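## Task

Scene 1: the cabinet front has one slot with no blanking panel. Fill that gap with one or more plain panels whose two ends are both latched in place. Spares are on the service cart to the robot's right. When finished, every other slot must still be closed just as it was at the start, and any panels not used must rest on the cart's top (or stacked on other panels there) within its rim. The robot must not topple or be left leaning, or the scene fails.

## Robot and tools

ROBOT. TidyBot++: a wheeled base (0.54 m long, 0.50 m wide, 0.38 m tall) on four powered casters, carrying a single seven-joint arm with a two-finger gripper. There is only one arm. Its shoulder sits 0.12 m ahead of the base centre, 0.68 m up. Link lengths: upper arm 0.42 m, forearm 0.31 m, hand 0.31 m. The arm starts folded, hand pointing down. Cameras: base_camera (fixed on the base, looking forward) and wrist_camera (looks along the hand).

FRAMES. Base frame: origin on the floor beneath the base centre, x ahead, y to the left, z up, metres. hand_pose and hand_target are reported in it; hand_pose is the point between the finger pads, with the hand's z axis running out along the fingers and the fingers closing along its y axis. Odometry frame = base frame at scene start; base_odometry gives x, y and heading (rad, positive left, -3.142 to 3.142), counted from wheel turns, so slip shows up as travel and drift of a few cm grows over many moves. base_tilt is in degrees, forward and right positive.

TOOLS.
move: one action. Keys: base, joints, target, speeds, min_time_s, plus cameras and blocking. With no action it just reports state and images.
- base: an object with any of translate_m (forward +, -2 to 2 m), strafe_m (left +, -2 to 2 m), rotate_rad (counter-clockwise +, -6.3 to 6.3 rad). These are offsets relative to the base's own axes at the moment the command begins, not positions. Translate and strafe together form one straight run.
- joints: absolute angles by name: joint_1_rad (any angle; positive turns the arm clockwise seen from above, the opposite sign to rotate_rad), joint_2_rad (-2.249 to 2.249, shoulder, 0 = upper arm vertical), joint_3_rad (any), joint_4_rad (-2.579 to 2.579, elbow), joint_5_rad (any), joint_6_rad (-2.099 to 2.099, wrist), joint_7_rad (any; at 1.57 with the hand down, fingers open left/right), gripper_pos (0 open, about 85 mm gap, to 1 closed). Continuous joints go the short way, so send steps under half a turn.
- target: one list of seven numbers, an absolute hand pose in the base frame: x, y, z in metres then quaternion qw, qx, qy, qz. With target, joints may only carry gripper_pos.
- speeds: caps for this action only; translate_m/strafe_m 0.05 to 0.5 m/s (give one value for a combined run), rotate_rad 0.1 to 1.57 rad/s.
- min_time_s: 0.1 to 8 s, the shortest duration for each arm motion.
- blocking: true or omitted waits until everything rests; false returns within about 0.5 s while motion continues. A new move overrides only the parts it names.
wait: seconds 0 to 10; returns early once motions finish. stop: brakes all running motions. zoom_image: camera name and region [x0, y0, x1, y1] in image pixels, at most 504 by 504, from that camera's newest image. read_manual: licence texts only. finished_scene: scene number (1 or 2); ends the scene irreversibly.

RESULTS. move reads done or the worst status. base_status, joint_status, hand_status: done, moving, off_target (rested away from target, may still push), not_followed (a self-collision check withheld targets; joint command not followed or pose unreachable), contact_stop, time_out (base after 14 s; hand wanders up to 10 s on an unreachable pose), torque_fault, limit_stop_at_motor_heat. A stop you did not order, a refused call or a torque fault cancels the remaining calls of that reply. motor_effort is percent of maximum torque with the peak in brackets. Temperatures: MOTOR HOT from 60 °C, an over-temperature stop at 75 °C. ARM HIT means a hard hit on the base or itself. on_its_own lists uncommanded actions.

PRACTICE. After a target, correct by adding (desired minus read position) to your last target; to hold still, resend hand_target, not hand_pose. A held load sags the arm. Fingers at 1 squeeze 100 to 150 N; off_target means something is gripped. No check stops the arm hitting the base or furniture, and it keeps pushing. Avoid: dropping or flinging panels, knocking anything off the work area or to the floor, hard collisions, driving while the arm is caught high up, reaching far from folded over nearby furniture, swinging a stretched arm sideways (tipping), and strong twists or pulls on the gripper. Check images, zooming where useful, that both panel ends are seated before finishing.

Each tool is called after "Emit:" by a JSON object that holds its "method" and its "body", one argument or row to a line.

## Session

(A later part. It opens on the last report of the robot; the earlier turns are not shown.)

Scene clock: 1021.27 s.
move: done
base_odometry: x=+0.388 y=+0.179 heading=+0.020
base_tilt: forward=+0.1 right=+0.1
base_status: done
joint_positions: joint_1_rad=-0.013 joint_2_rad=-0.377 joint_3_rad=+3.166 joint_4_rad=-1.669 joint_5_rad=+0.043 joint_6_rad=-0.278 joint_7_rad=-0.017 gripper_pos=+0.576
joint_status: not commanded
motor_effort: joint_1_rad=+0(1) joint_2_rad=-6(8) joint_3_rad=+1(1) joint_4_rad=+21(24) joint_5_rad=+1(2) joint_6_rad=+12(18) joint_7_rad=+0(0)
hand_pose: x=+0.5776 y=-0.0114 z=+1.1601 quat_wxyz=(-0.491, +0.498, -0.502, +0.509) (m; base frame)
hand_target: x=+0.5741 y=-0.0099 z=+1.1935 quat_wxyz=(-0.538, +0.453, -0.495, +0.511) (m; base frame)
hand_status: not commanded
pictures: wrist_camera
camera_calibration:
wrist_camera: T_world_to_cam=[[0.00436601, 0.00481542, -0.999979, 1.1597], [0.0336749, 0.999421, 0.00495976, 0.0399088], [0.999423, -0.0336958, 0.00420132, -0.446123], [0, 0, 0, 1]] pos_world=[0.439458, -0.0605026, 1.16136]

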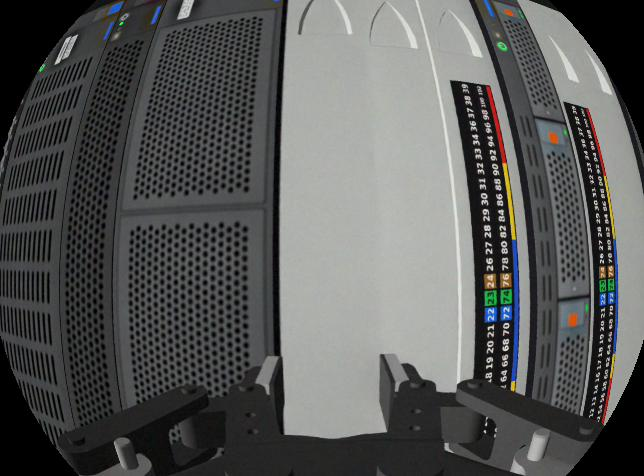

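Emit:
{"method": "move", "body": {
  "base": {"translate_m": 0.01, "strafe_m": 0.001},
  "speeds": {"translate_m": 0.05},
  "cameras": ["wrist_camera"]
}}

Emit:
{"method": "zoom_image", "body": {
  "camera": "wrist_camera",
  "region": [240, 0, 520, 210]
}}

Emit:
{"method": "zoom_image", "body": {
  "camera": "wrist_camera",
  "region": [240, 200, 520, 410]
}}

Scene clock: 1032.87 s.
move: done
base_odometry: x=+0.398 y=+0.180 heading=+0.020
base_tilt: forward=+0.1 right=+0.1
base_status: done
joint_positions: joint_1_rad=-0.011 joint_2_rad=-0.401 joint_3_rad=+3.166 joint_4_rad=-1.686 joint_5_rad=+0.043 joint_6_rad=-0.278 joint_7_rad=-0.017 gripper_pos=+0.576
joint_status: not commanded
motor_effort: joint_1_rad=-1(2) joint_2_rad=-2(6) joint_3_rad=+0(2) joint_4_rad=+23(25) joint_5_rad=+0(2) joint_6_rad=+17(20) joint_7_rad=+0(1)
hand_pose: x=+0.5679 y=-0.0121 z=+1.1601 quat_wxyz=(-0.492, +0.496, -0.501, +0.511) (m; base frame)
hand_target: x=+0.5741 y=-0.0099 z=+1.1935 quat_wxyz=(-0.538, +0.453, -0.495, +0.511) (m; base frame)
hand_status: not commanded
pictures: wrist_camera
camera_calibration:
wrist_camera: T_world_to_cam=[[0.0105823, 0.00516358, -0.999931, 1.15623], [0.0349344, 0.999374, 0.00553042, 0.0395337], [0.999334, -0.0349905, 0.0103953, -0.443577], [0, 0, 0, 1]] pos_world=[0.429665, -0.0610002, 1.16055]

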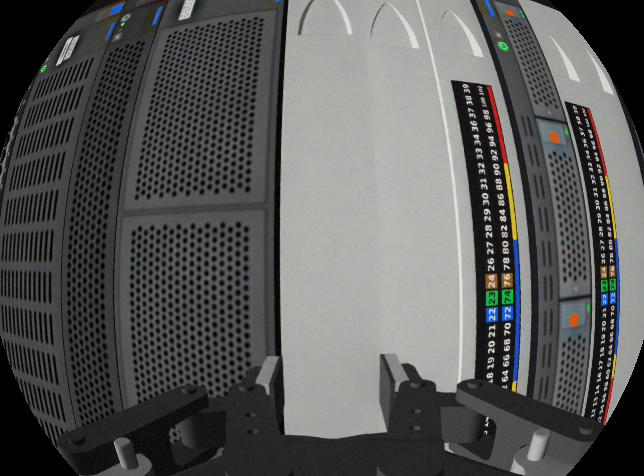

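Scaled by 1.800.

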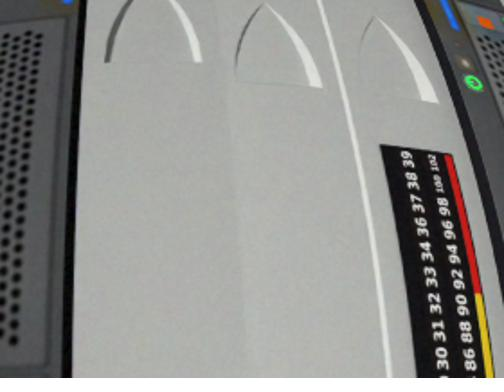

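Scaled by 1.800.

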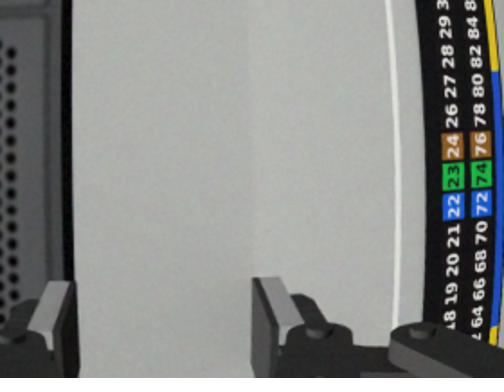

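Emit:
{"method": "move", "body": {
  "joints": {"joint_2_rad": -0.2},
  "min_time_s": 1
}}

Emit:
{"method": "move", "body": {
  "joints": {"joint_2_rad": -0.08},
  "min_time_s": 1,
  "cameras": ["wrist_camera"]
}}

Scene clock: 1049.30 s.
move: off_target
base_odometry: x=+0.397 y=+0.180 heading=+0.020
base_tilt: forward=+0.1 right=+0.1
base_status: not commanded
joint_positions: joint_1_rad=-0.011 joint_2_rad=-0.394 joint_3_rad=+3.166 joint_4_rad=-1.683 joint_5_rad=+0.043 joint_6_rad=-0.278 joint_7_rad=-0.017 gripper_pos=+0.576
joint_status: joint_2_rad off_target (ended at -0.394, target -0.200)
motor_effort: joint_1_rad=-1(1) joint_2_rad=+20(20) joint_3_rad=+1(1) joint_4_rad=+18(24) joint_5_rad=+0(1) joint_6_rad=+16(17) joint_7_rad=+0(1)
hand_pose: x=+0.5711 y=-0.0121 z=+1.1588 quat_wxyz=(-0.491, +0.497, -0.502, +0.510) (m; base frame)
hand_target: x=+0.6583 y=-0.0099 z=+1.1037 quat_wxyz=(-0.491, +0.498, -0.541, +0.468) (m; base frame)
hand_status: not commanded
pictures: none

Scene clock: 1050.60 s.
move: off_target
base_odometry: x=+0.397 y=+0.180 heading=+0.020
base_tilt: forward=+0.0 right=+0.1
base_status: not commanded
joint_positions: joint_1_rad=-0.011 joint_2_rad=-0.384 joint_3_rad=+3.166 joint_4_rad=-1.676 joint_5_rad=+0.043 joint_6_rad=-0.278 joint_7_rad=-0.017 gripper_pos=+0.576
joint_status: joint_2_rad off_target (ended at -0.384, target -0.080)
motor_effort: joint_1_rad=-1(1) joint_2_rad=+34(35) joint_3_rad=+1(2) joint_4_rad=+17(18) joint_5_rad=+0(1) joint_6_rad=+19(19) joint_7_rad=-1(1)
hand_pose: x=+0.5752 y=-0.0120 z=+1.1585 quat_wxyz=(-0.490, +0.498, -0.502, +0.509) (m; base frame)
hand_target: x=+0.7049 y=-0.0099 z=+1.0361 quat_wxyz=(-0.458, +0.525, -0.569, +0.437) (m; base frame)
hand_status: not commanded
pictures: wrist_camera
camera_calibration:
wrist_camera: T_world_to_cam=[[0.00337261, 0.00483126, -0.999983, 1.15866], [0.0350788, 0.999372, 0.00494662, 0.0397962], [0.999379, -0.0350949, 0.00320102, -0.442543], [0, 0, 0, 1]] pos_world=[0.436965, -0.0609001, 1.15986]

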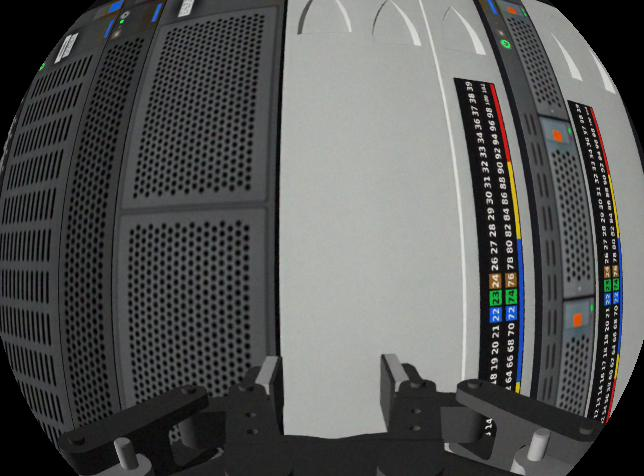

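Emit:
{"method": "zoom_image", "body": {
  "camera": "wrist_camera",
  "region": [240, 0, 520, 210]
}}

Emit:
{"method": "zoom_image", "body": {
  "camera": "wrist_camera",
  "region": [240, 200, 520, 410]
}}

Scaled by 1.800.

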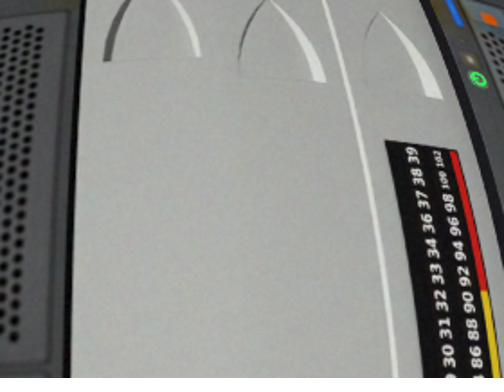

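Scaled by 1.800.

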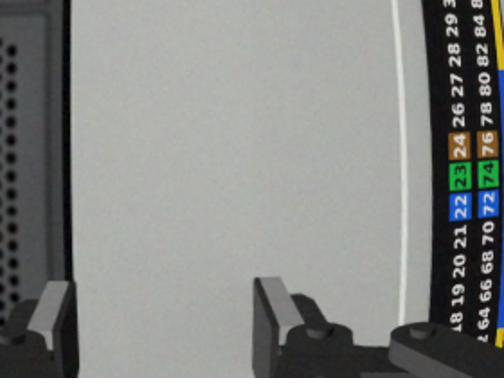

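Emit:
{"method": "move", "body": {
  "joints": {"joint_2_rad": 0.03},
  "min_time_s": 1
}}

Emit:
{"method": "move", "body": {
  "joints": {"joint_2_rad": 0.12},
  "min_time_s": 1,
  "cameras": ["wrist_camera"]
}}

Emit:
{"method": "zoom_image", "body": {
  "camera": "wrist_camera",
  "region": [240, 0, 520, 210]
}}

Emit:
{"method": "zoom_image", "body": {
  "camera": "wrist_camera",
  "region": [240, 200, 520, 410]
}}

Scene clock: 1063.53 s.
move: off_target
base_odometry: x=+0.396 y=+0.180 heading=+0.020
base_tilt: forward=+0.0 right=+0.1
base_status: not commanded
joint_positions: joint_1_rad=-0.010 joint_2_rad=-0.377 joint_3_rad=+3.165 joint_4_rad=-1.672 joint_5_rad=+0.043 joint_6_rad=-0.278 joint_7_rad=-0.017 gripper_pos=+0.576
joint_status: joint_2_rad off_target (ended at -0.377, target +0.030)
motor_effort: joint_1_rad=-1(2) joint_2_rad=+49(50) joint_3_rad=+2(2) joint_4_rad=+17(17) joint_5_rad=+1(1) joint_6_rad=+21(21) joint_7_rad=-1(1)
hand_pose: x=+0.5782 y=-0.0118 z=+1.1576 quat_wxyz=(-0.490, +0.499, -0.503, +0.509) (m; base frame)
hand_target: x=+0.7403 y=-0.0099 z=+0.9697 quat_wxyz=(-0.426, +0.548, -0.594, +0.408) (m; base frame)
hand_status: not commanded
pictures: none

Scene clock: 1064.97 s.
move: off_target
base_odometry: x=+0.383 y=+0.179 heading=+0.022
base_tilt: forward=+0.0 right=+0.1
base_status: not commanded
joint_positions: joint_1_rad=-0.010 joint_2_rad=-0.310 joint_3_rad=+3.161 joint_4_rad=-1.624 joint_5_rad=+0.043 joint_6_rad=-0.276 joint_7_rad=-0.018 gripper_pos=+0.576
joint_status: joint_2_rad off_target (ended at -0.310, target +0.120)
motor_effort: joint_1_rad=+0(1) joint_2_rad=+52(54) joint_3_rad=+3(3) joint_4_rad=+10(16) joint_5_rad=+2(2) joint_6_rad=+12(21) joint_7_rad=+0(1)
hand_pose: x=+0.6060 y=-0.0091 z=+1.1569 quat_wxyz=(-0.486, +0.504, -0.505, +0.504) (m; base frame)
hand_target: x=+0.7637 y=-0.0099 z=+0.9127 quat_wxyz=(-0.398, +0.566, -0.612, +0.383) (m; base frame)
hand_status: not commanded
pictures: wrist_camera
camera_calibration:
wrist_camera: T_world_to_cam=[[-0.0149998, 0.00230615, -0.999885, 1.168], [0.0312551, 0.99951, 0.00183641, 0.0417209], [0.999399, -0.031224, -0.0150646, -0.452001], [0, 0, 0, 1]] pos_world=[0.467945, -0.0585073, 1.16098]

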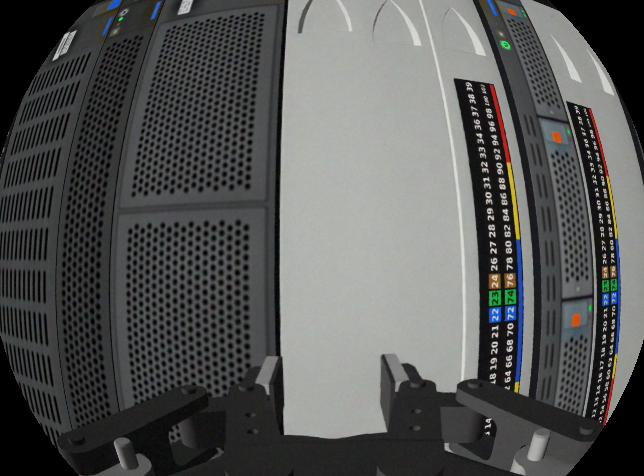

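Scaled by 1.800.

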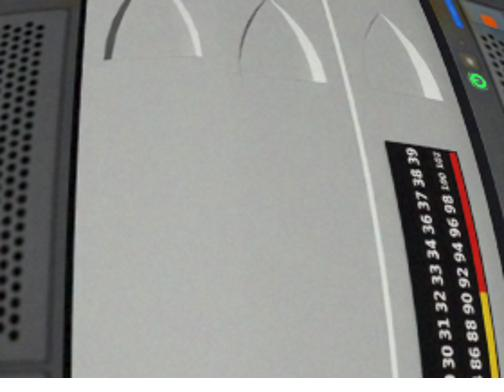

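Scaled by 1.800.

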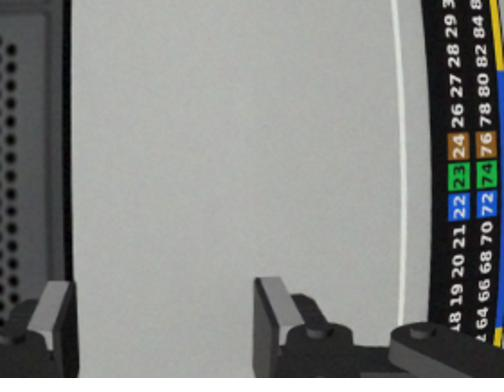

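Emit:
{"method": "move", "body": {
  "joints": {"joint_2_rad": -0.25},
  "min_time_s": 1,
  "cameras": ["wrist_camera"]
}}

Emit:
{"method": "zoom_image", "body": {
  "camera": "wrist_camera",
  "region": [240, 0, 520, 210]
}}

Emit:
{"method": "zoom_image", "body": {
  "camera": "wrist_camera",
  "region": [240, 200, 520, 410]
}}

Scene clock: 1077.10 s.
move: done
base_odometry: x=+0.384 y=+0.179 heading=+0.022
base_tilt: forward=+0.1 right=+0.1
base_status: not commanded
joint_positions: joint_1_rad=-0.010 joint_2_rad=-0.322 joint_3_rad=+3.161 joint_4_rad=-1.629 joint_5_rad=+0.043 joint_6_rad=-0.273 joint_7_rad=-0.018 gripper_pos=+0.576
joint_status: all done
motor_effort: joint_1_rad=+0(1) joint_2_rad=+8(53) joint_3_rad=+0(3) joint_4_rad=+15(16) joint_5_rad=+1(2) joint_6_rad=+10(15) joint_7_rad=+0(1)
hand_pose: x=+0.6007 y=-0.0091 z=+1.1600 quat_wxyz=(-0.488, +0.502, -0.503, +0.507) (m; base frame)
hand_target: x=+0.6366 y=-0.0099 z=+1.1301 quat_wxyz=(-0.504, +0.486, -0.528, +0.480) (m; base frame)
hand_status: not commanded
pictures: wrist_camera
camera_calibration:
wrist_camera: T_world_to_cam=[[-0.00639614, 0.00243664, -0.999977, 1.16584], [0.0312375, 0.999509, 0.0022357, 0.0415271], [0.999492, -0.0312224, -0.00646911, -0.456718], [0, 0, 0, 1]] pos_world=[0.462645, -0.0586073, 1.16276]

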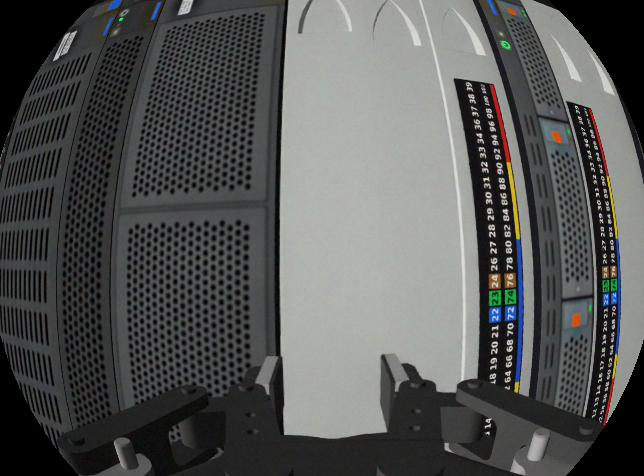

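Scaled by 1.800.

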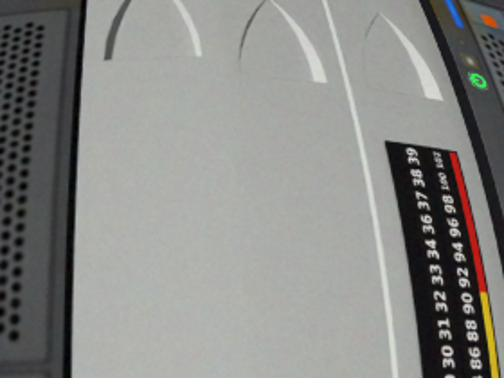

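Scaled by 1.800.

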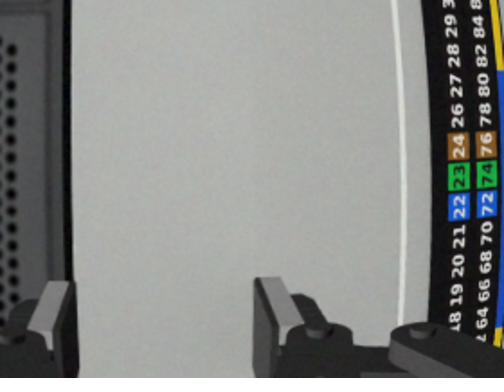

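Emit:
{"method": "move", "body": {
  "joints": {"joint_2_rad": -0.29, "gripper_pos": 0.3},
  "min_time_s": 1,
  "cameras": ["wrist_camera"]
}}

Scene clock: 1091.40 s.
move: done
base_odometry: x=+0.384 y=+0.179 heading=+0.022
base_tilt: forward=+0.1 right=+0.2
base_status: not commanded
joint_positions: joint_1_rad=-0.010 joint_2_rad=-0.315 joint_3_rad=+3.161 joint_4_rad=-1.643 joint_5_rad=+0.042 joint_6_rad=-0.266 joint_7_rad=-0.020 gripper_pos=+0.300
joint_status: all done
motor_effort: joint_1_rad=+0(1) joint_2_rad=-3(7) joint_3_rad=-1(1) joint_4_rad=+18(19) joint_5_rad=+1(3) joint_6_rad=+10(11) joint_7_rad=+0(1)
hand_pose: x=+0.6050 y=-0.0093 z=+1.1502 quat_wxyz=(-0.485, +0.505, -0.507, +0.503) (m; base frame)
hand_target: x=+0.6182 y=-0.0099 z=+1.1505 quat_wxyz=(-0.515, +0.476, -0.518, +0.490) (m; base frame)
hand_status: not commanded
pictures: wrist_camera
camera_calibration:
wrist_camera: T_world_to_cam=[[-0.0201525, 0.00461581, -0.999786, 1.16424], [0.0316839, 0.99949, 0.0039758, 0.0392875], [0.999295, -0.031597, -0.0202885, -0.445144], [0, 0, 0, 1]] pos_world=[0.467047, -0.0587065, 1.1548]

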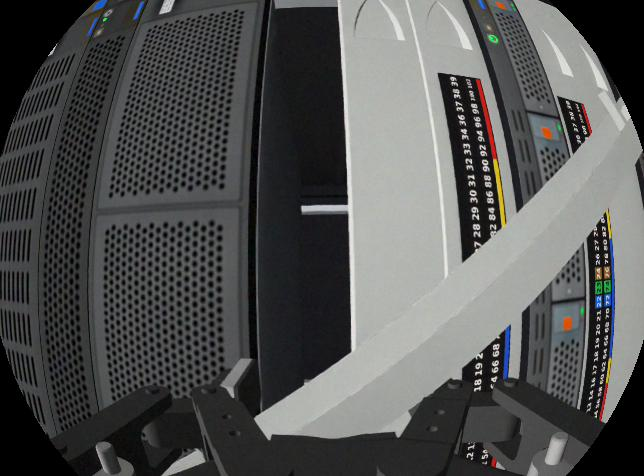

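Emit:
{"method": "move", "body": {
  "cameras": ["all"]
}}

Scene clock: 1094.97 s.
Motor temperatures (°C): [28 33 31 31 34 33 32]
base_odometry: x=+0.384 y=+0.179 heading=+0.022
base_tilt: forward=+0.1 right=+0.1
base_status: not commanded
joint_positions: joint_1_rad=-0.010 joint_2_rad=-0.315 joint_3_rad=+3.161 joint_4_rad=-1.643 joint_5_rad=+0.042 joint_6_rad=-0.266 joint_7_rad=-0.020 gripper_pos=+0.300
joint_status: all done
motor_effort: joint_1_rad=+0(1) joint_2_rad=-2(7) joint_3_rad=+0(1) joint_4_rad=+18(19) joint_5_rad=+1(3) joint_6_rad=+10(11) joint_7_rad=+0(1)
hand_pose: x=+0.6050 y=-0.0093 z=+1.1502 quat_wxyz=(-0.485, +0.505, -0.507, +0.503) (m; base frame)
hand_target: x=+0.6182 y=-0.0099 z=+1.1505 quat_wxyz=(-0.515, +0.476, -0.518, +0.490) (m; base frame)
hand_status: not commanded
pictures: base_camera, wrist_camera
camera_calibration:
wrist_camera: T_world_to_cam=[[-0.0201525, 0.00461581, -0.999786, 1.16424], [0.0316839, 0.99949, 0.0039758, 0.0392875], [0.999295, -0.031597, -0.0202885, -0.445144], [0, 0, 0, 1]] pos_world=[0.467047, -0.0587065, 1.1548]

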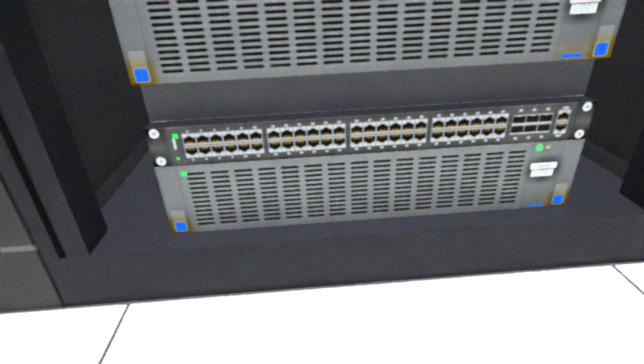

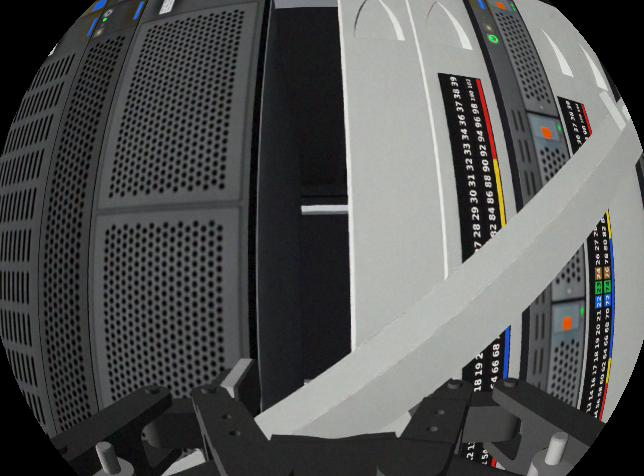

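Emit:
{"method": "move", "body": {
  "joints": {"gripper_pos": 0.4},
  "cameras": ["wrist_camera"]
}}

Emit:
{"method": "zoom_image", "body": {
  "camera": "wrist_camera",
  "region": [180, 260, 500, 476]
}}

Scene clock: 1106.37 s.
move: done
base_odometry: x=+0.384 y=+0.179 heading=+0.022
base_tilt: forward=+0.1 right=+0.1
base_status: not commanded
joint_positions: joint_1_rad=-0.010 joint_2_rad=-0.318 joint_3_rad=+3.161 joint_4_rad=-1.643 joint_5_rad=+0.042 joint_6_rad=-0.263 joint_7_rad=-0.020 gripper_pos=+0.399
joint_status: all done
motor_effort: joint_1_rad=-1(1) joint_2_rad=+0(3) joint_3_rad=+0(1) joint_4_rad=+17(17) joint_5_rad=+2(2) joint_6_rad=+9(9) joint_7_rad=+0(0)
hand_pose: x=+0.6037 y=-0.0093 z=+1.1526 quat_wxyz=(-0.487, +0.503, -0.505, +0.504) (m; base frame)
hand_target: x=+0.6182 y=-0.0099 z=+1.1505 quat_wxyz=(-0.515, +0.476, -0.518, +0.490) (m; base frame)
hand_status: not commanded
pictures: wrist_camera
camera_calibration:
wrist_camera: T_world_to_cam=[[-0.0139534, 0.00458998, -0.999892, 1.16303], [0.0315594, 0.999493, 0.00414774, 0.039185], [0.999404, -0.0314981, -0.0140912, -0.450924], [0, 0, 0, 1]] pos_world=[0.465647, -0.0587067, 1.15639]

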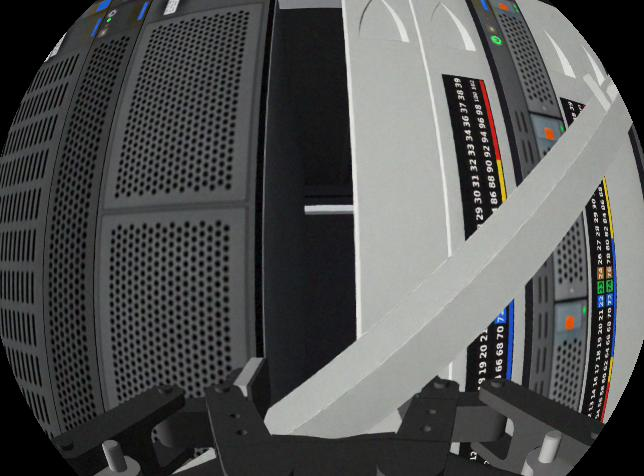

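Scaled by 1.575.

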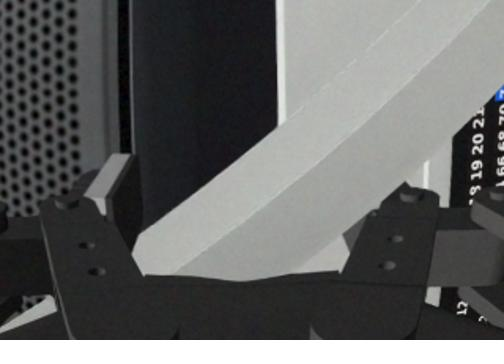

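Emit:
{"method": "move", "body": {
  "joints": {"gripper_pos": 0.5}
}}

Emit:
{"method": "move", "body": {
  "joints": {"gripper_pos": 0.6},
  "cameras": ["wrist_camera"]
}}

Scene clock: 1113.23 s.
move: done
base_odometry: x=+0.384 y=+0.179 heading=+0.022
base_tilt: forward=+0.1 right=+0.1
base_status: not commanded
joint_positions: joint_1_rad=-0.009 joint_2_rad=-0.308 joint_3_rad=+3.161 joint_4_rad=-1.651 joint_5_rad=+0.042 joint_6_rad=-0.263 joint_7_rad=-0.021 gripper_pos=+0.500
joint_status: all done
motor_effort: joint_1_rad=+0(1) joint_2_rad=-5(9) joint_3_rad=+0(1) joint_4_rad=+18(21) joint_5_rad=+0(2) joint_6_rad=+10(12) joint_7_rad=+0(1)
hand_pose: x=+0.6090 y=-0.0093 z=+1.1430 quat_wxyz=(-0.483, +0.507, -0.510, +0.500) (m; base frame)
hand_target: x=+0.6182 y=-0.0099 z=+1.1505 quat_wxyz=(-0.515, +0.476, -0.518, +0.490) (m; base frame)
hand_status: not commanded
pictures: none

Scene clock: 1113.77 s.
move: done
base_odometry: x=+0.384 y=+0.179 heading=+0.022
base_tilt: forward=+0.1 right=+0.1
base_status: not commanded
joint_positions: joint_1_rad=-0.009 joint_2_rad=-0.311 joint_3_rad=+3.161 joint_4_rad=-1.660 joint_5_rad=+0.042 joint_6_rad=-0.263 joint_7_rad=-0.021 gripper_pos=+0.599
joint_status: all done
motor_effort: joint_1_rad=-1(1) joint_2_rad=-2(5) joint_3_rad=+0(1) joint_4_rad=+20(22) joint_5_rad=+1(2) joint_6_rad=+13(15) joint_7_rad=+0(0)
hand_pose: x=+0.6081 y=-0.0093 z=+1.1389 quat_wxyz=(-0.481, +0.509, -0.511, +0.498) (m; base frame)
hand_target: x=+0.6182 y=-0.0099 z=+1.1505 quat_wxyz=(-0.515, +0.476, -0.518, +0.490) (m; base frame)
hand_status: not commanded
pictures: wrist_camera
camera_calibration:
wrist_camera: T_world_to_cam=[[-0.0376342, 0.00556719, -0.999276, 1.16313], [0.0316757, 0.999489, 0.00437543, 0.0387705], [0.998789, -0.0314881, -0.0377913, -0.42812], [0, 0, 0, 1]] pos_world=[0.470147, -0.0587067, 1.14594]

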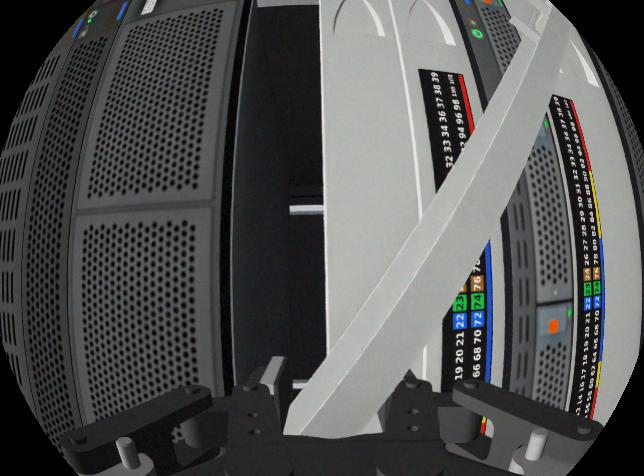

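Emit:
{"method": "move", "body": {
  "joints": {"gripper_pos": 0.7},
  "cameras": ["wrist_camera"]
}}

Emit:
{"method": "move", "body": {
  "joints": {"gripper_pos": 0.8},
  "cameras": ["wrist_camera"]
}}

Scene clock: 1118.97 s.
move: done
base_odometry: x=+0.384 y=+0.179 heading=+0.022
base_tilt: forward=+0.1 right=+0.1
base_status: not commanded
joint_positions: joint_1_rad=-0.009 joint_2_rad=-0.314 joint_3_rad=+3.161 joint_4_rad=-1.669 joint_5_rad=+0.042 joint_6_rad=-0.263 joint_7_rad=-0.021 gripper_pos=+0.699
joint_status: all done
motor_effort: joint_1_rad=-1(1) joint_2_rad=-2(3) joint_3_rad=+1(1) joint_4_rad=+22(23) joint_5_rad=+1(2) joint_6_rad=+15(17) joint_7_rad=+0(0)
hand_pose: x=+0.6073 y=-0.0093 z=+1.1347 quat_wxyz=(-0.480, +0.510, -0.513, +0.496) (m; base frame)
hand_target: x=+0.6182 y=-0.0099 z=+1.1505 quat_wxyz=(-0.515, +0.476, -0.518, +0.490) (m; base frame)
hand_status: not commanded
pictures: wrist_camera
camera_calibration:
wrist_camera: T_world_to_cam=[[-0.0439284, 0.00568897, -0.999018, 1.16238], [0.0316051, 0.999491, 0.00430193, 0.0389249], [0.998535, -0.0313851, -0.0440859, -0.420231], [0, 0, 0, 1]] pos_world=[0.469447, -0.0587069, 1.14255]

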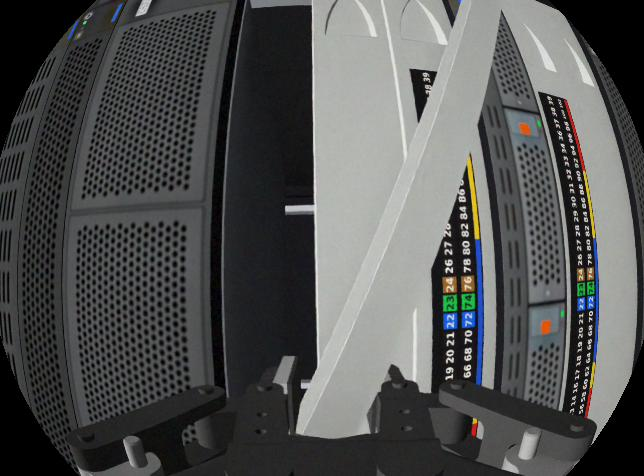

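Scene clock: 1119.50 s.
move: done
base_odometry: x=+0.384 y=+0.179 heading=+0.022
base_tilt: forward=+0.1 right=+0.1
base_status: not commanded
joint_positions: joint_1_rad=-0.009 joint_2_rad=-0.316 joint_3_rad=+3.161 joint_4_rad=-1.677 joint_5_rad=+0.042 joint_6_rad=-0.263 joint_7_rad=-0.021 gripper_pos=+0.799
joint_status: all done
motor_effort: joint_1_rad=-1(1) joint_2_rad=-2(3) joint_3_rad=+0(1) joint_4_rad=+21(24) joint_5_rad=+1(2) joint_6_rad=+14(19) joint_7_rad=+1(1)
hand_pose: x=+0.6067 y=-0.0093 z=+1.1308 quat_wxyz=(-0.478, +0.512, -0.514, +0.495) (m; base frame)
hand_target: x=+0.6182 y=-0.0099 z=+1.1505 quat_wxyz=(-0.515, +0.476, -0.518, +0.490) (m; base frame)
hand_status: not commanded
pictures: wrist_camera
camera_calibration:
wrist_camera: T_world_to_cam=[[-0.0496161, 0.00620582, -0.998749, 1.16156], [0.0316489, 0.999488, 0.00463815, 0.0385538], [0.998267, -0.0313791, -0.0497871, -0.413151], [0, 0, 0, 1]] pos_world=[0.468847, -0.0587069, 1.13936]

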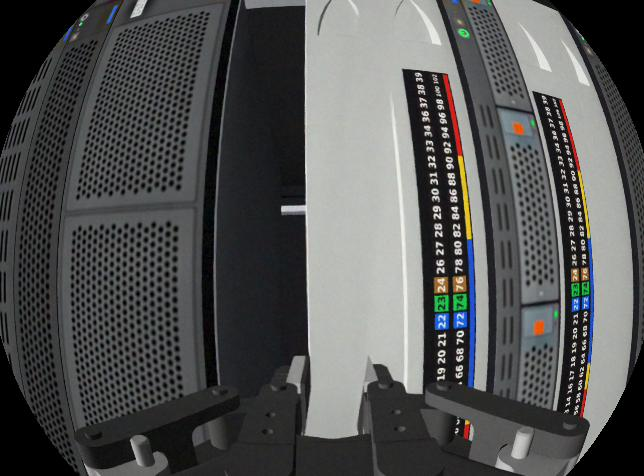

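Emit:
{"method": "move", "body": {
  "cameras": ["all"]
}}

Emit:
{"method": "zoom_image", "body": {
  "camera": "wrist_camera",
  "region": [200, 230, 500, 476]
}}

Scene clock: 1124.73 s.
Motor temperatures (°C): [28 33 31 30 34 33 32]
base_odometry: x=+0.384 y=+0.179 heading=+0.022
base_tilt: forward=+0.1 right=+0.1
base_status: not commanded
joint_positions: joint_1_rad=-0.009 joint_2_rad=-0.316 joint_3_rad=+3.161 joint_4_rad=-1.677 joint_5_rad=+0.042 joint_6_rad=-0.263 joint_7_rad=-0.021 gripper_pos=+0.799
joint_status: all done
motor_effort: joint_1_rad=-1(1) joint_2_rad=-2(3) joint_3_rad=+0(1) joint_4_rad=+21(24) joint_5_rad=+1(2) joint_6_rad=+14(19) joint_7_rad=+0(1)
hand_pose: x=+0.6067 y=-0.0093 z=+1.1308 quat_wxyz=(-0.478, +0.512, -0.514, +0.495) (m; base frame)
hand_target: x=+0.6182 y=-0.0099 z=+1.1505 quat_wxyz=(-0.515, +0.476, -0.518, +0.490) (m; base frame)
hand_status: not commanded
pictures: base_camera, wrist_camera
camera_calibration:
wrist_camera: T_world_to_cam=[[-0.0495163, 0.00620382, -0.998754, 1.16162], [0.0316484, 0.999488, 0.00463932, 0.0385522], [0.998272, -0.0313792, -0.0496874, -0.413262], [0, 0, 0, 1]] pos_world=[0.468847, -0.0587069, 1.13946]

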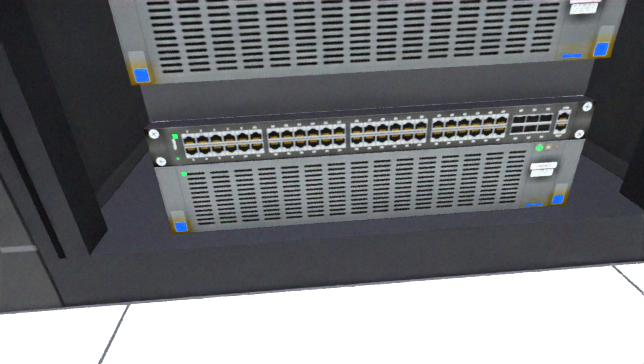

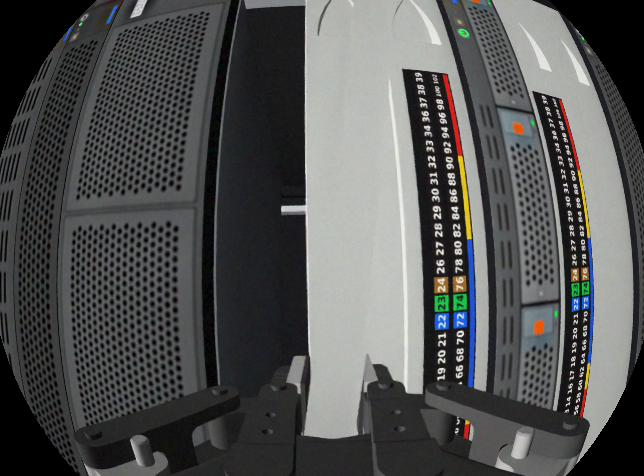

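Scaled by 1.680.

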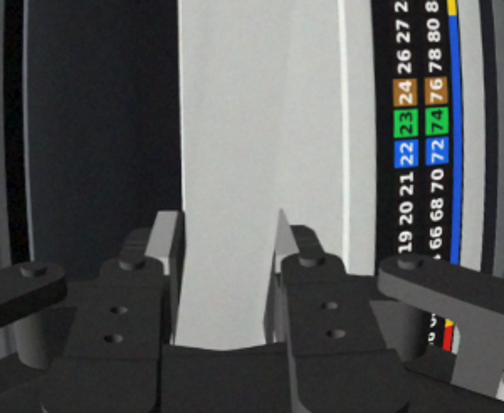

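Emit:
{"method": "move", "body": {
  "joints": {"joint_2_rad": -0.45, "joint_6_rad": -0.9},
  "min_time_s": 1.5,
  "cameras": ["wrist_camera"]
}}

Scene clock: 1133.53 s.
move: done
base_odometry: x=+0.384 y=+0.179 heading=+0.022
base_tilt: forward=+0.1 right=+0.1
base_status: not commanded
joint_positions: joint_1_rad=-0.009 joint_2_rad=-0.428 joint_3_rad=+3.161 joint_4_rad=-1.668 joint_5_rad=+0.042 joint_6_rad=-0.835 joint_7_rad=-0.021 gripper_pos=+0.800
joint_status: all done
motor_effort: joint_1_rad=+0(1) joint_2_rad=-5(10) joint_3_rad=+1(1) joint_4_rad=+19(22) joint_5_rad=+1(2) joint_6_rad=+10(16) joint_7_rad=+0(1)
hand_pose: x=+0.5141 y=-0.0144 z=+1.0168 quat_wxyz=(-0.350, +0.601, -0.616, +0.369) (m; base frame)
hand_target: x=+0.4973 y=-0.0076 z=+1.0113 quat_wxyz=(-0.359, +0.589, -0.640, +0.338) (m; base frame)
hand_status: not commanded
pictures: wrist_camera
camera_calibration:
wrist_camera: T_world_to_cam=[[-0.479063, 0.0231774, -0.877475, 1.14095], [0.051728, 0.998659, -0.00186285, 0.0434], [0.876255, -0.0462825, -0.479619, 0.172983], [0, 0, 0, 1]] pos_world=[0.392764, -0.06178, 1.0842]

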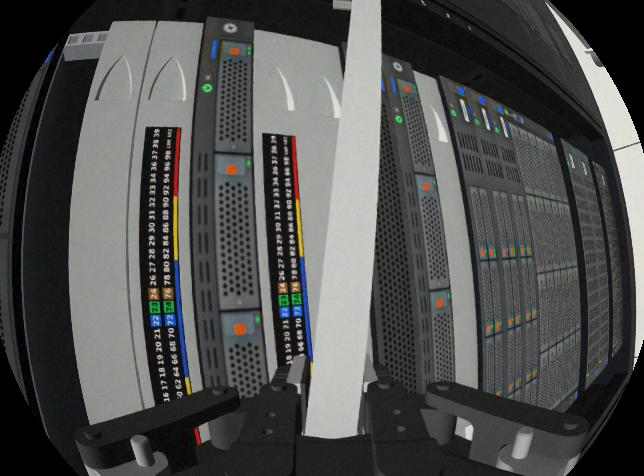

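Emit:
{"method": "move", "body": {
  "joints": {"gripper_pos": 0.95},
  "cameras": ["wrist_camera"]
}}

Emit:
{"method": "zoom_image", "body": {
  "camera": "wrist_camera",
  "region": [220, 0, 480, 240]
}}

Emit:
{"method": "zoom_image", "body": {
  "camera": "wrist_camera",
  "region": [220, 220, 480, 476]
}}

Scene clock: 1141.97 s.
move: off_target
base_odometry: x=+0.384 y=+0.179 heading=+0.022
base_tilt: forward=+0.1 right=+0.1
base_status: not commanded
joint_positions: joint_1_rad=-0.009 joint_2_rad=-0.428 joint_3_rad=+3.161 joint_4_rad=-1.668 joint_5_rad=+0.042 joint_6_rad=-0.839 joint_7_rad=-0.022 gripper_pos=+0.850
joint_status: gripper_pos off_target (ended at +0.850, target +0.950)
motor_effort: joint_1_rad=+0(1) joint_2_rad=-4(5) joint_3_rad=+1(1) joint_4_rad=+19(20) joint_5_rad=+1(2) joint_6_rad=+10(10) joint_7_rad=+0(0)
hand_pose: x=+0.5136 y=-0.0144 z=+1.0158 quat_wxyz=(-0.349, +0.601, -0.617, +0.368) (m; base frame)
hand_target: x=+0.4973 y=-0.0076 z=+1.0113 quat_wxyz=(-0.359, +0.589, -0.640, +0.338) (m; base frame)
hand_status: not commanded
pictures: wrist_camera
camera_calibration:
wrist_camera: T_world_to_cam=[[-0.482048, 0.024996, -0.875788, 1.13966], [0.0524918, 0.998621, -0.000390489, 0.0415167], [0.874571, -0.0461599, -0.482695, 0.176912], [0, 0, 0, 1]] pos_world=[0.392471, -0.0617803, 1.08351]

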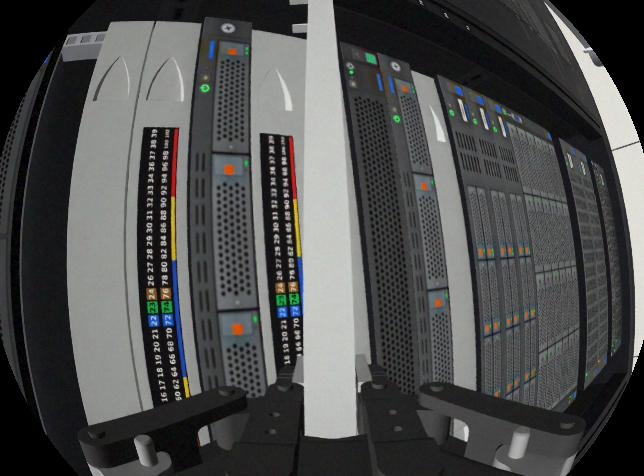

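Scaled by 1.938.

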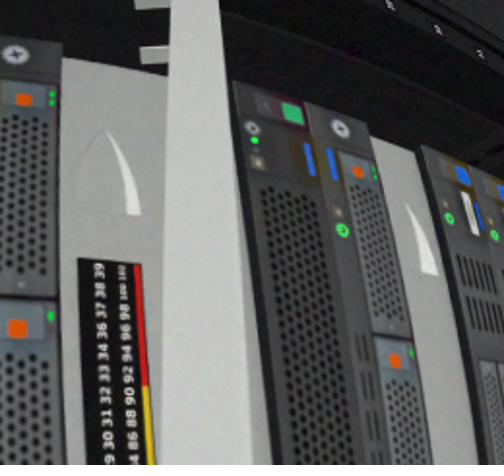

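Scaled by 1.938.

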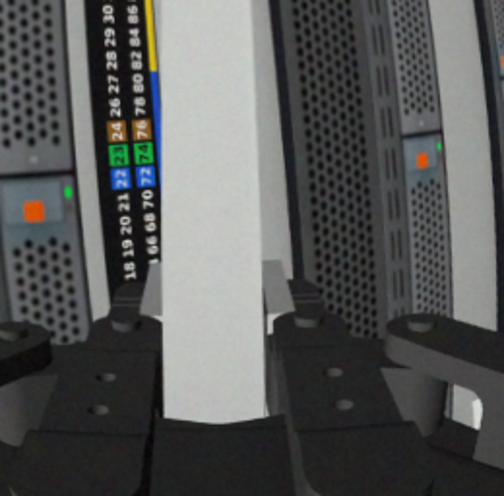

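Emit:
{"method": "move", "body": {
  "base": {"translate_m": -0.33}
}}

Emit:
{"method": "move", "body": {
  "joints": {"joint_7_rad": 1.55},
  "min_time_s": 2
}}

Emit:
{"method": "move", "body": {
  "joints": {"joint_7_rad": 3.15},
  "min_time_s": 2
}}

Emit:
{"method": "move", "body": {
  "base": {"strafe_m": -0.9, "rotate_rad": 0.02},
  "speeds": {"strafe_m": 0.35},
  "cameras": ["all"]
}}

Scene clock: 1218.10 s.
move: done
base_odometry: x=+0.054 y=+0.172 heading=+0.022
base_tilt: forward=+0.1 right=+0.1
base_status: done
joint_positions: joint_1_rad=-0.009 joint_2_rad=-0.444 joint_3_rad=+3.161 joint_4_rad=-1.668 joint_5_rad=+0.042 joint_6_rad=-0.841 joint_7_rad=-0.022 gripper_pos=+0.850
joint_status: not commanded
motor_effort: joint_1_rad=+0(1) joint_2_rad=-6(7) joint_3_rad=+1(2) joint_4_rad=+19(20) joint_5_rad=+1(3) joint_6_rad=+10(11) joint_7_rad=+0(0)
hand_pose: x=+0.5080 y=-0.0145 z=+1.0215 quat_wxyz=(-0.353, +0.599, -0.615, +0.372) (m; base frame)
hand_target: x=+0.4973 y=-0.0076 z=+1.0113 quat_wxyz=(-0.359, +0.589, -0.640, +0.338) (m; base frame)
hand_status: not commanded
pictures: none

Scene clock: 1220.77 s.
move: done
base_odometry: x=+0.054 y=+0.172 heading=+0.022
base_tilt: forward=+0.1 right=+0.1
base_status: not commanded
joint_positions: joint_1_rad=-0.009 joint_2_rad=-0.444 joint_3_rad=+3.161 joint_4_rad=-1.668 joint_5_rad=+0.042 joint_6_rad=-0.841 joint_7_rad=+1.500 gripper_pos=+0.850
joint_status: all done
motor_effort: joint_1_rad=+0(1) joint_2_rad=-5(5) joint_3_rad=+1(1) joint_4_rad=+19(20) joint_5_rad=+0(2) joint_6_rad=+10(11) joint_7_rad=+0(1)
hand_pose: x=+0.5080 y=-0.0144 z=+1.0215 quat_wxyz=(+0.001, +0.858, -0.032, +0.513) (m; base frame)
hand_target: x=+0.4973 y=-0.0076 z=+1.0113 quat_wxyz=(-0.005, +0.870, -0.018, +0.493) (m; base frame)
hand_status: not commanded
pictures: none

Scene clock: 1223.43 s.
move: done
base_odometry: x=+0.054 y=+0.172 heading=+0.022
base_tilt: forward=+0.1 right=+0.1
base_status: not commanded
joint_positions: joint_1_rad=-0.009 joint_2_rad=-0.444 joint_3_rad=+3.161 joint_4_rad=-1.668 joint_5_rad=+0.042 joint_6_rad=-0.841 joint_7_rad=+3.102 gripper_pos=+0.850
joint_status: all done
motor_effort: joint_1_rad=+0(1) joint_2_rad=-4(6) joint_3_rad=+1(1) joint_4_rad=+19(20) joint_5_rad=-1(2) joint_6_rad=+10(11) joint_7_rad=-1(2)
hand_pose: x=+0.5080 y=-0.0144 z=+1.0215 quat_wxyz=(+0.369, +0.620, +0.594, +0.356) (m; base frame)
hand_target: x=+0.4973 y=-0.0076 z=+1.0113 quat_wxyz=(+0.350, +0.619, +0.611, +0.347) (m; base frame)
hand_status: not commanded
pictures: none

Scene clock: 1227.07 s.
move: done
base_odometry: x=+0.074 y=-0.728 heading=+0.042
base_tilt: forward=+0.1 right=+0.1
base_status: done
joint_positions: joint_1_rad=-0.009 joint_2_rad=-0.444 joint_3_rad=+3.159 joint_4_rad=-1.668 joint_5_rad=+0.042 joint_6_rad=-0.841 joint_7_rad=+3.104 gripper_pos=+0.850
joint_status: not commanded
motor_effort: joint_1_rad=+0(2) joint_2_rad=-4(6) joint_3_rad=+0(3) joint_4_rad=+19(20) joint_5_rad=+1(2) joint_6_rad=+10(11) joint_7_rad=-1(1)
hand_pose: x=+0.5080 y=-0.0135 z=+1.0215 quat_wxyz=(+0.369, +0.619, +0.595, +0.356) (m; base frame)
hand_target: x=+0.4973 y=-0.0076 z=+1.0113 quat_wxyz=(+0.350, +0.619, +0.611, +0.347) (m; base frame)
hand_status: not commanded
pictures: base_camera, wrist_camera
camera_calibration:
wrist_camera: T_world_to_cam=[[0.474804, -0.0390806, 0.879223, -1.13774], [-0.0375877, -0.999003, -0.0241063, 0.0839682], [0.879288, -0.0216022, -0.4758, 0.175572], [0, 0, 0, 1]] pos_world=[0.388983, 0.0432136, 1.08589]

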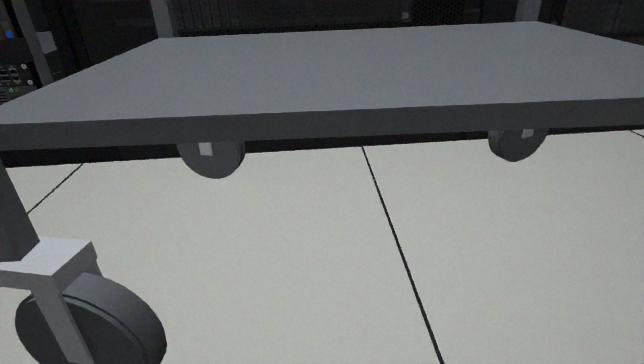

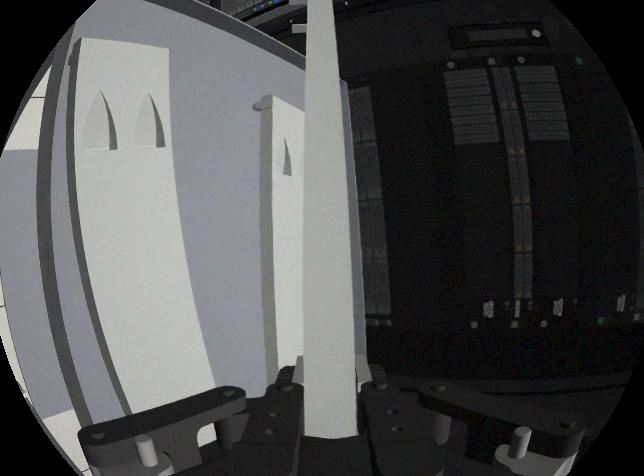

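Emit:
{"method": "move", "body": {
  "joints": {"joint_2_rad": -0.35, "joint_4_rad": -1.62, "joint_6_rad": -1.1},
  "min_time_s": 1.5
}}

Emit:
{"method": "move", "body": {
  "base": {"translate_m": 0.06, "strafe_m": 0.10, "rotate_rad": -0.02},
  "speeds": {"translate_m": 0.15},
  "cameras": ["all"]
}}

Scene clock: 1254.97 s.
move: done
base_odometry: x=+0.074 y=-0.728 heading=+0.042
base_tilt: forward=+0.1 right=+0.1
base_status: not commanded
joint_positions: joint_1_rad=-0.009 joint_2_rad=-0.371 joint_3_rad=+3.159 joint_4_rad=-1.647 joint_5_rad=+0.040 joint_6_rad=-1.026 joint_7_rad=+3.104 gripper_pos=+0.850
joint_status: all done
motor_effort: joint_1_rad=+0(1) joint_2_rad=-5(7) joint_3_rad=+0(1) joint_4_rad=+18(20) joint_5_rad=+2(2) joint_6_rad=+7(11) joint_7_rad=+0(1)
hand_pose: x=+0.4992 y=-0.0139 z=+0.9578 quat_wxyz=(+0.296, +0.659, +0.632, +0.281) (m; base frame)
hand_target: x=+0.4922 y=-0.0068 z=+0.9471 quat_wxyz=(+0.267, +0.659, +0.651, +0.265) (m; base frame)
hand_status: not commanded
pictures: none

Scene clock: 1256.37 s.
move: done
base_odometry: x=+0.130 y=-0.626 heading=+0.022
base_tilt: forward=+0.1 right=+0.1
base_status: done
joint_positions: joint_1_rad=-0.008 joint_2_rad=-0.359 joint_3_rad=+3.160 joint_4_rad=-1.645 joint_5_rad=+0.035 joint_6_rad=-1.038 joint_7_rad=+3.106 gripper_pos=+0.850
joint_status: not commanded
motor_effort: joint_1_rad=+0(2) joint_2_rad=-6(8) joint_3_rad=+1(2) joint_4_rad=+19(19) joint_5_rad=+1(3) joint_6_rad=+9(9) joint_7_rad=-1(1)
hand_pose: x=+0.5000 y=-0.0131 z=+0.9512 quat_wxyz=(+0.288, +0.662, +0.635, +0.275) (m; base frame)
hand_target: x=+0.4922 y=-0.0068 z=+0.9471 quat_wxyz=(+0.267, +0.659, +0.651, +0.265) (m; base frame)
hand_status: not commanded
pictures: base_camera, wrist_camera
camera_calibration:
wrist_camera: T_world_to_cam=[[0.684398, -0.0480917, 0.727521, -1.03277], [-0.0478264, -0.998634, -0.0210217, 0.0845276], [0.727538, -0.0204074, -0.685764, 0.424748], [0, 0, 0, 1]] pos_world=[0.40185, 0.0434124, 1.04442]

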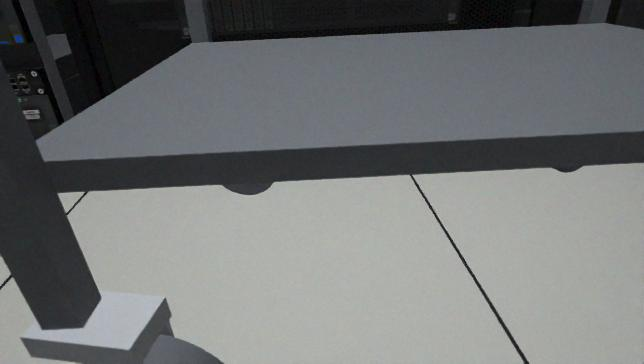

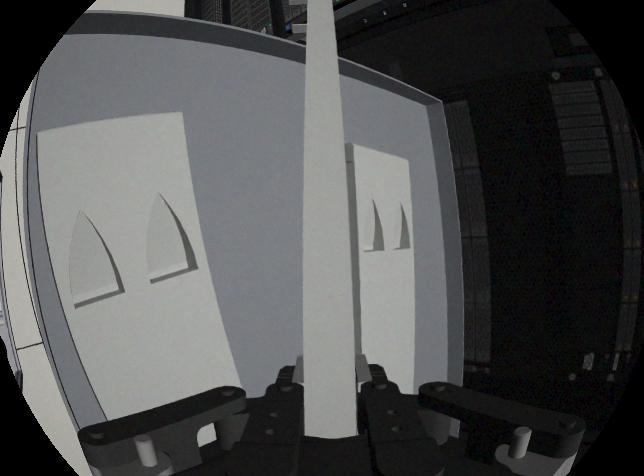

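Emit:
{"method": "move", "body": {
  "base": {"translate_m": 0.04},
  "speeds": {"translate_m": 0.1},
  "joints": {"joint_2_rad": -0.22, "joint_4_rad": -1.69, "joint_6_rad": -0.85},
  "min_time_s": 1.5,
  "cameras": ["wrist_camera"]
}}

Scene clock: 1274.33 s.
move: done
base_odometry: x=+0.170 y=-0.625 heading=+0.022
base_tilt: forward=+0.1 right=+0.1
base_status: done
joint_positions: joint_1_rad=-0.008 joint_2_rad=-0.261 joint_3_rad=+3.160 joint_4_rad=-1.659 joint_5_rad=+0.025 joint_6_rad=-0.917 joint_7_rad=+3.106 gripper_pos=+0.850
joint_status: all done
motor_effort: joint_1_rad=+2(2) joint_2_rad=-6(9) joint_3_rad=+2(2) joint_4_rad=+15(20) joint_5_rad=+6(6) joint_6_rad=+6(9) joint_7_rad=+1(1)
hand_pose: x=+0.5492 y=-0.0101 z=+0.9313 quat_wxyz=(+0.287, +0.661, +0.634, +0.280) (m; base frame)
hand_target: x=+0.5680 y=-0.0076 z=+0.9121 quat_wxyz=(+0.285, +0.652, +0.645, +0.280) (m; base frame)
hand_status: not commanded
pictures: wrist_camera
camera_calibration:
wrist_camera: T_world_to_cam=[[0.67848, -0.0495038, 0.732949, -1.05364], [-0.0424584, -0.998702, -0.0281497, 0.0931684], [0.733391, -0.0120209, -0.679701, 0.366607], [0, 0, 0, 1]] pos_world=[0.449964, 0.0452952, 1.02407]

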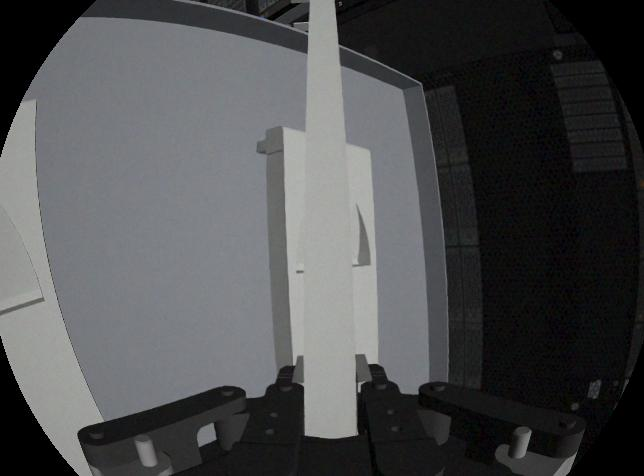

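Emit:
{"method": "move", "body": {
  "joints": {"joint_2_rad": -0.2, "joint_4_rad": -1.79, "joint_6_rad": -0.74},
  "min_time_s": 1.5,
  "cameras": ["wrist_camera"]
}}

Scene clock: 1289.57 s.
move: done
base_odometry: x=+0.170 y=-0.625 heading=+0.022
base_tilt: forward=+0.1 right=+0.1
base_status: not commanded
joint_positions: joint_1_rad=-0.008 joint_2_rad=-0.261 joint_3_rad=+3.160 joint_4_rad=-1.735 joint_5_rad=+0.021 joint_6_rad=-0.782 joint_7_rad=+3.106 gripper_pos=+0.850
joint_status: all done
motor_effort: joint_1_rad=+2(3) joint_2_rad=-2(6) joint_3_rad=+2(3) joint_4_rad=+12(15) joint_5_rad=+7(8) joint_6_rad=+3(6) joint_7_rad=+2(2)
hand_pose: x=+0.5646 y=-0.0087 z=+0.9214 quat_wxyz=(+0.305, +0.651, +0.626, +0.301) (m; base frame)
hand_target: x=+0.5757 y=-0.0076 z=+0.8739 quat_wxyz=(+0.282, +0.653, +0.646, +0.277) (m; base frame)
hand_status: not commanded
pictures: wrist_camera
camera_calibration:
wrist_camera: T_world_to_cam=[[0.634079, -0.049364, 0.771691, -1.06741], [-0.0373092, -0.998751, -0.0332326, 0.0966947], [0.772368, -0.00771906, -0.635129, 0.285513], [0, 0, 0, 1]] pos_world=[0.459908, 0.0460863, 1.00826]

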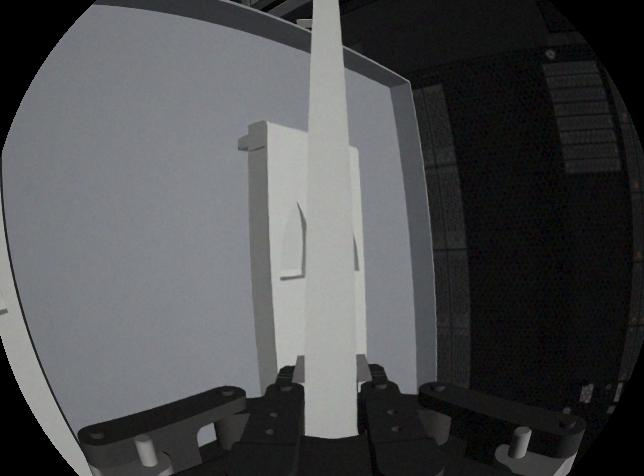

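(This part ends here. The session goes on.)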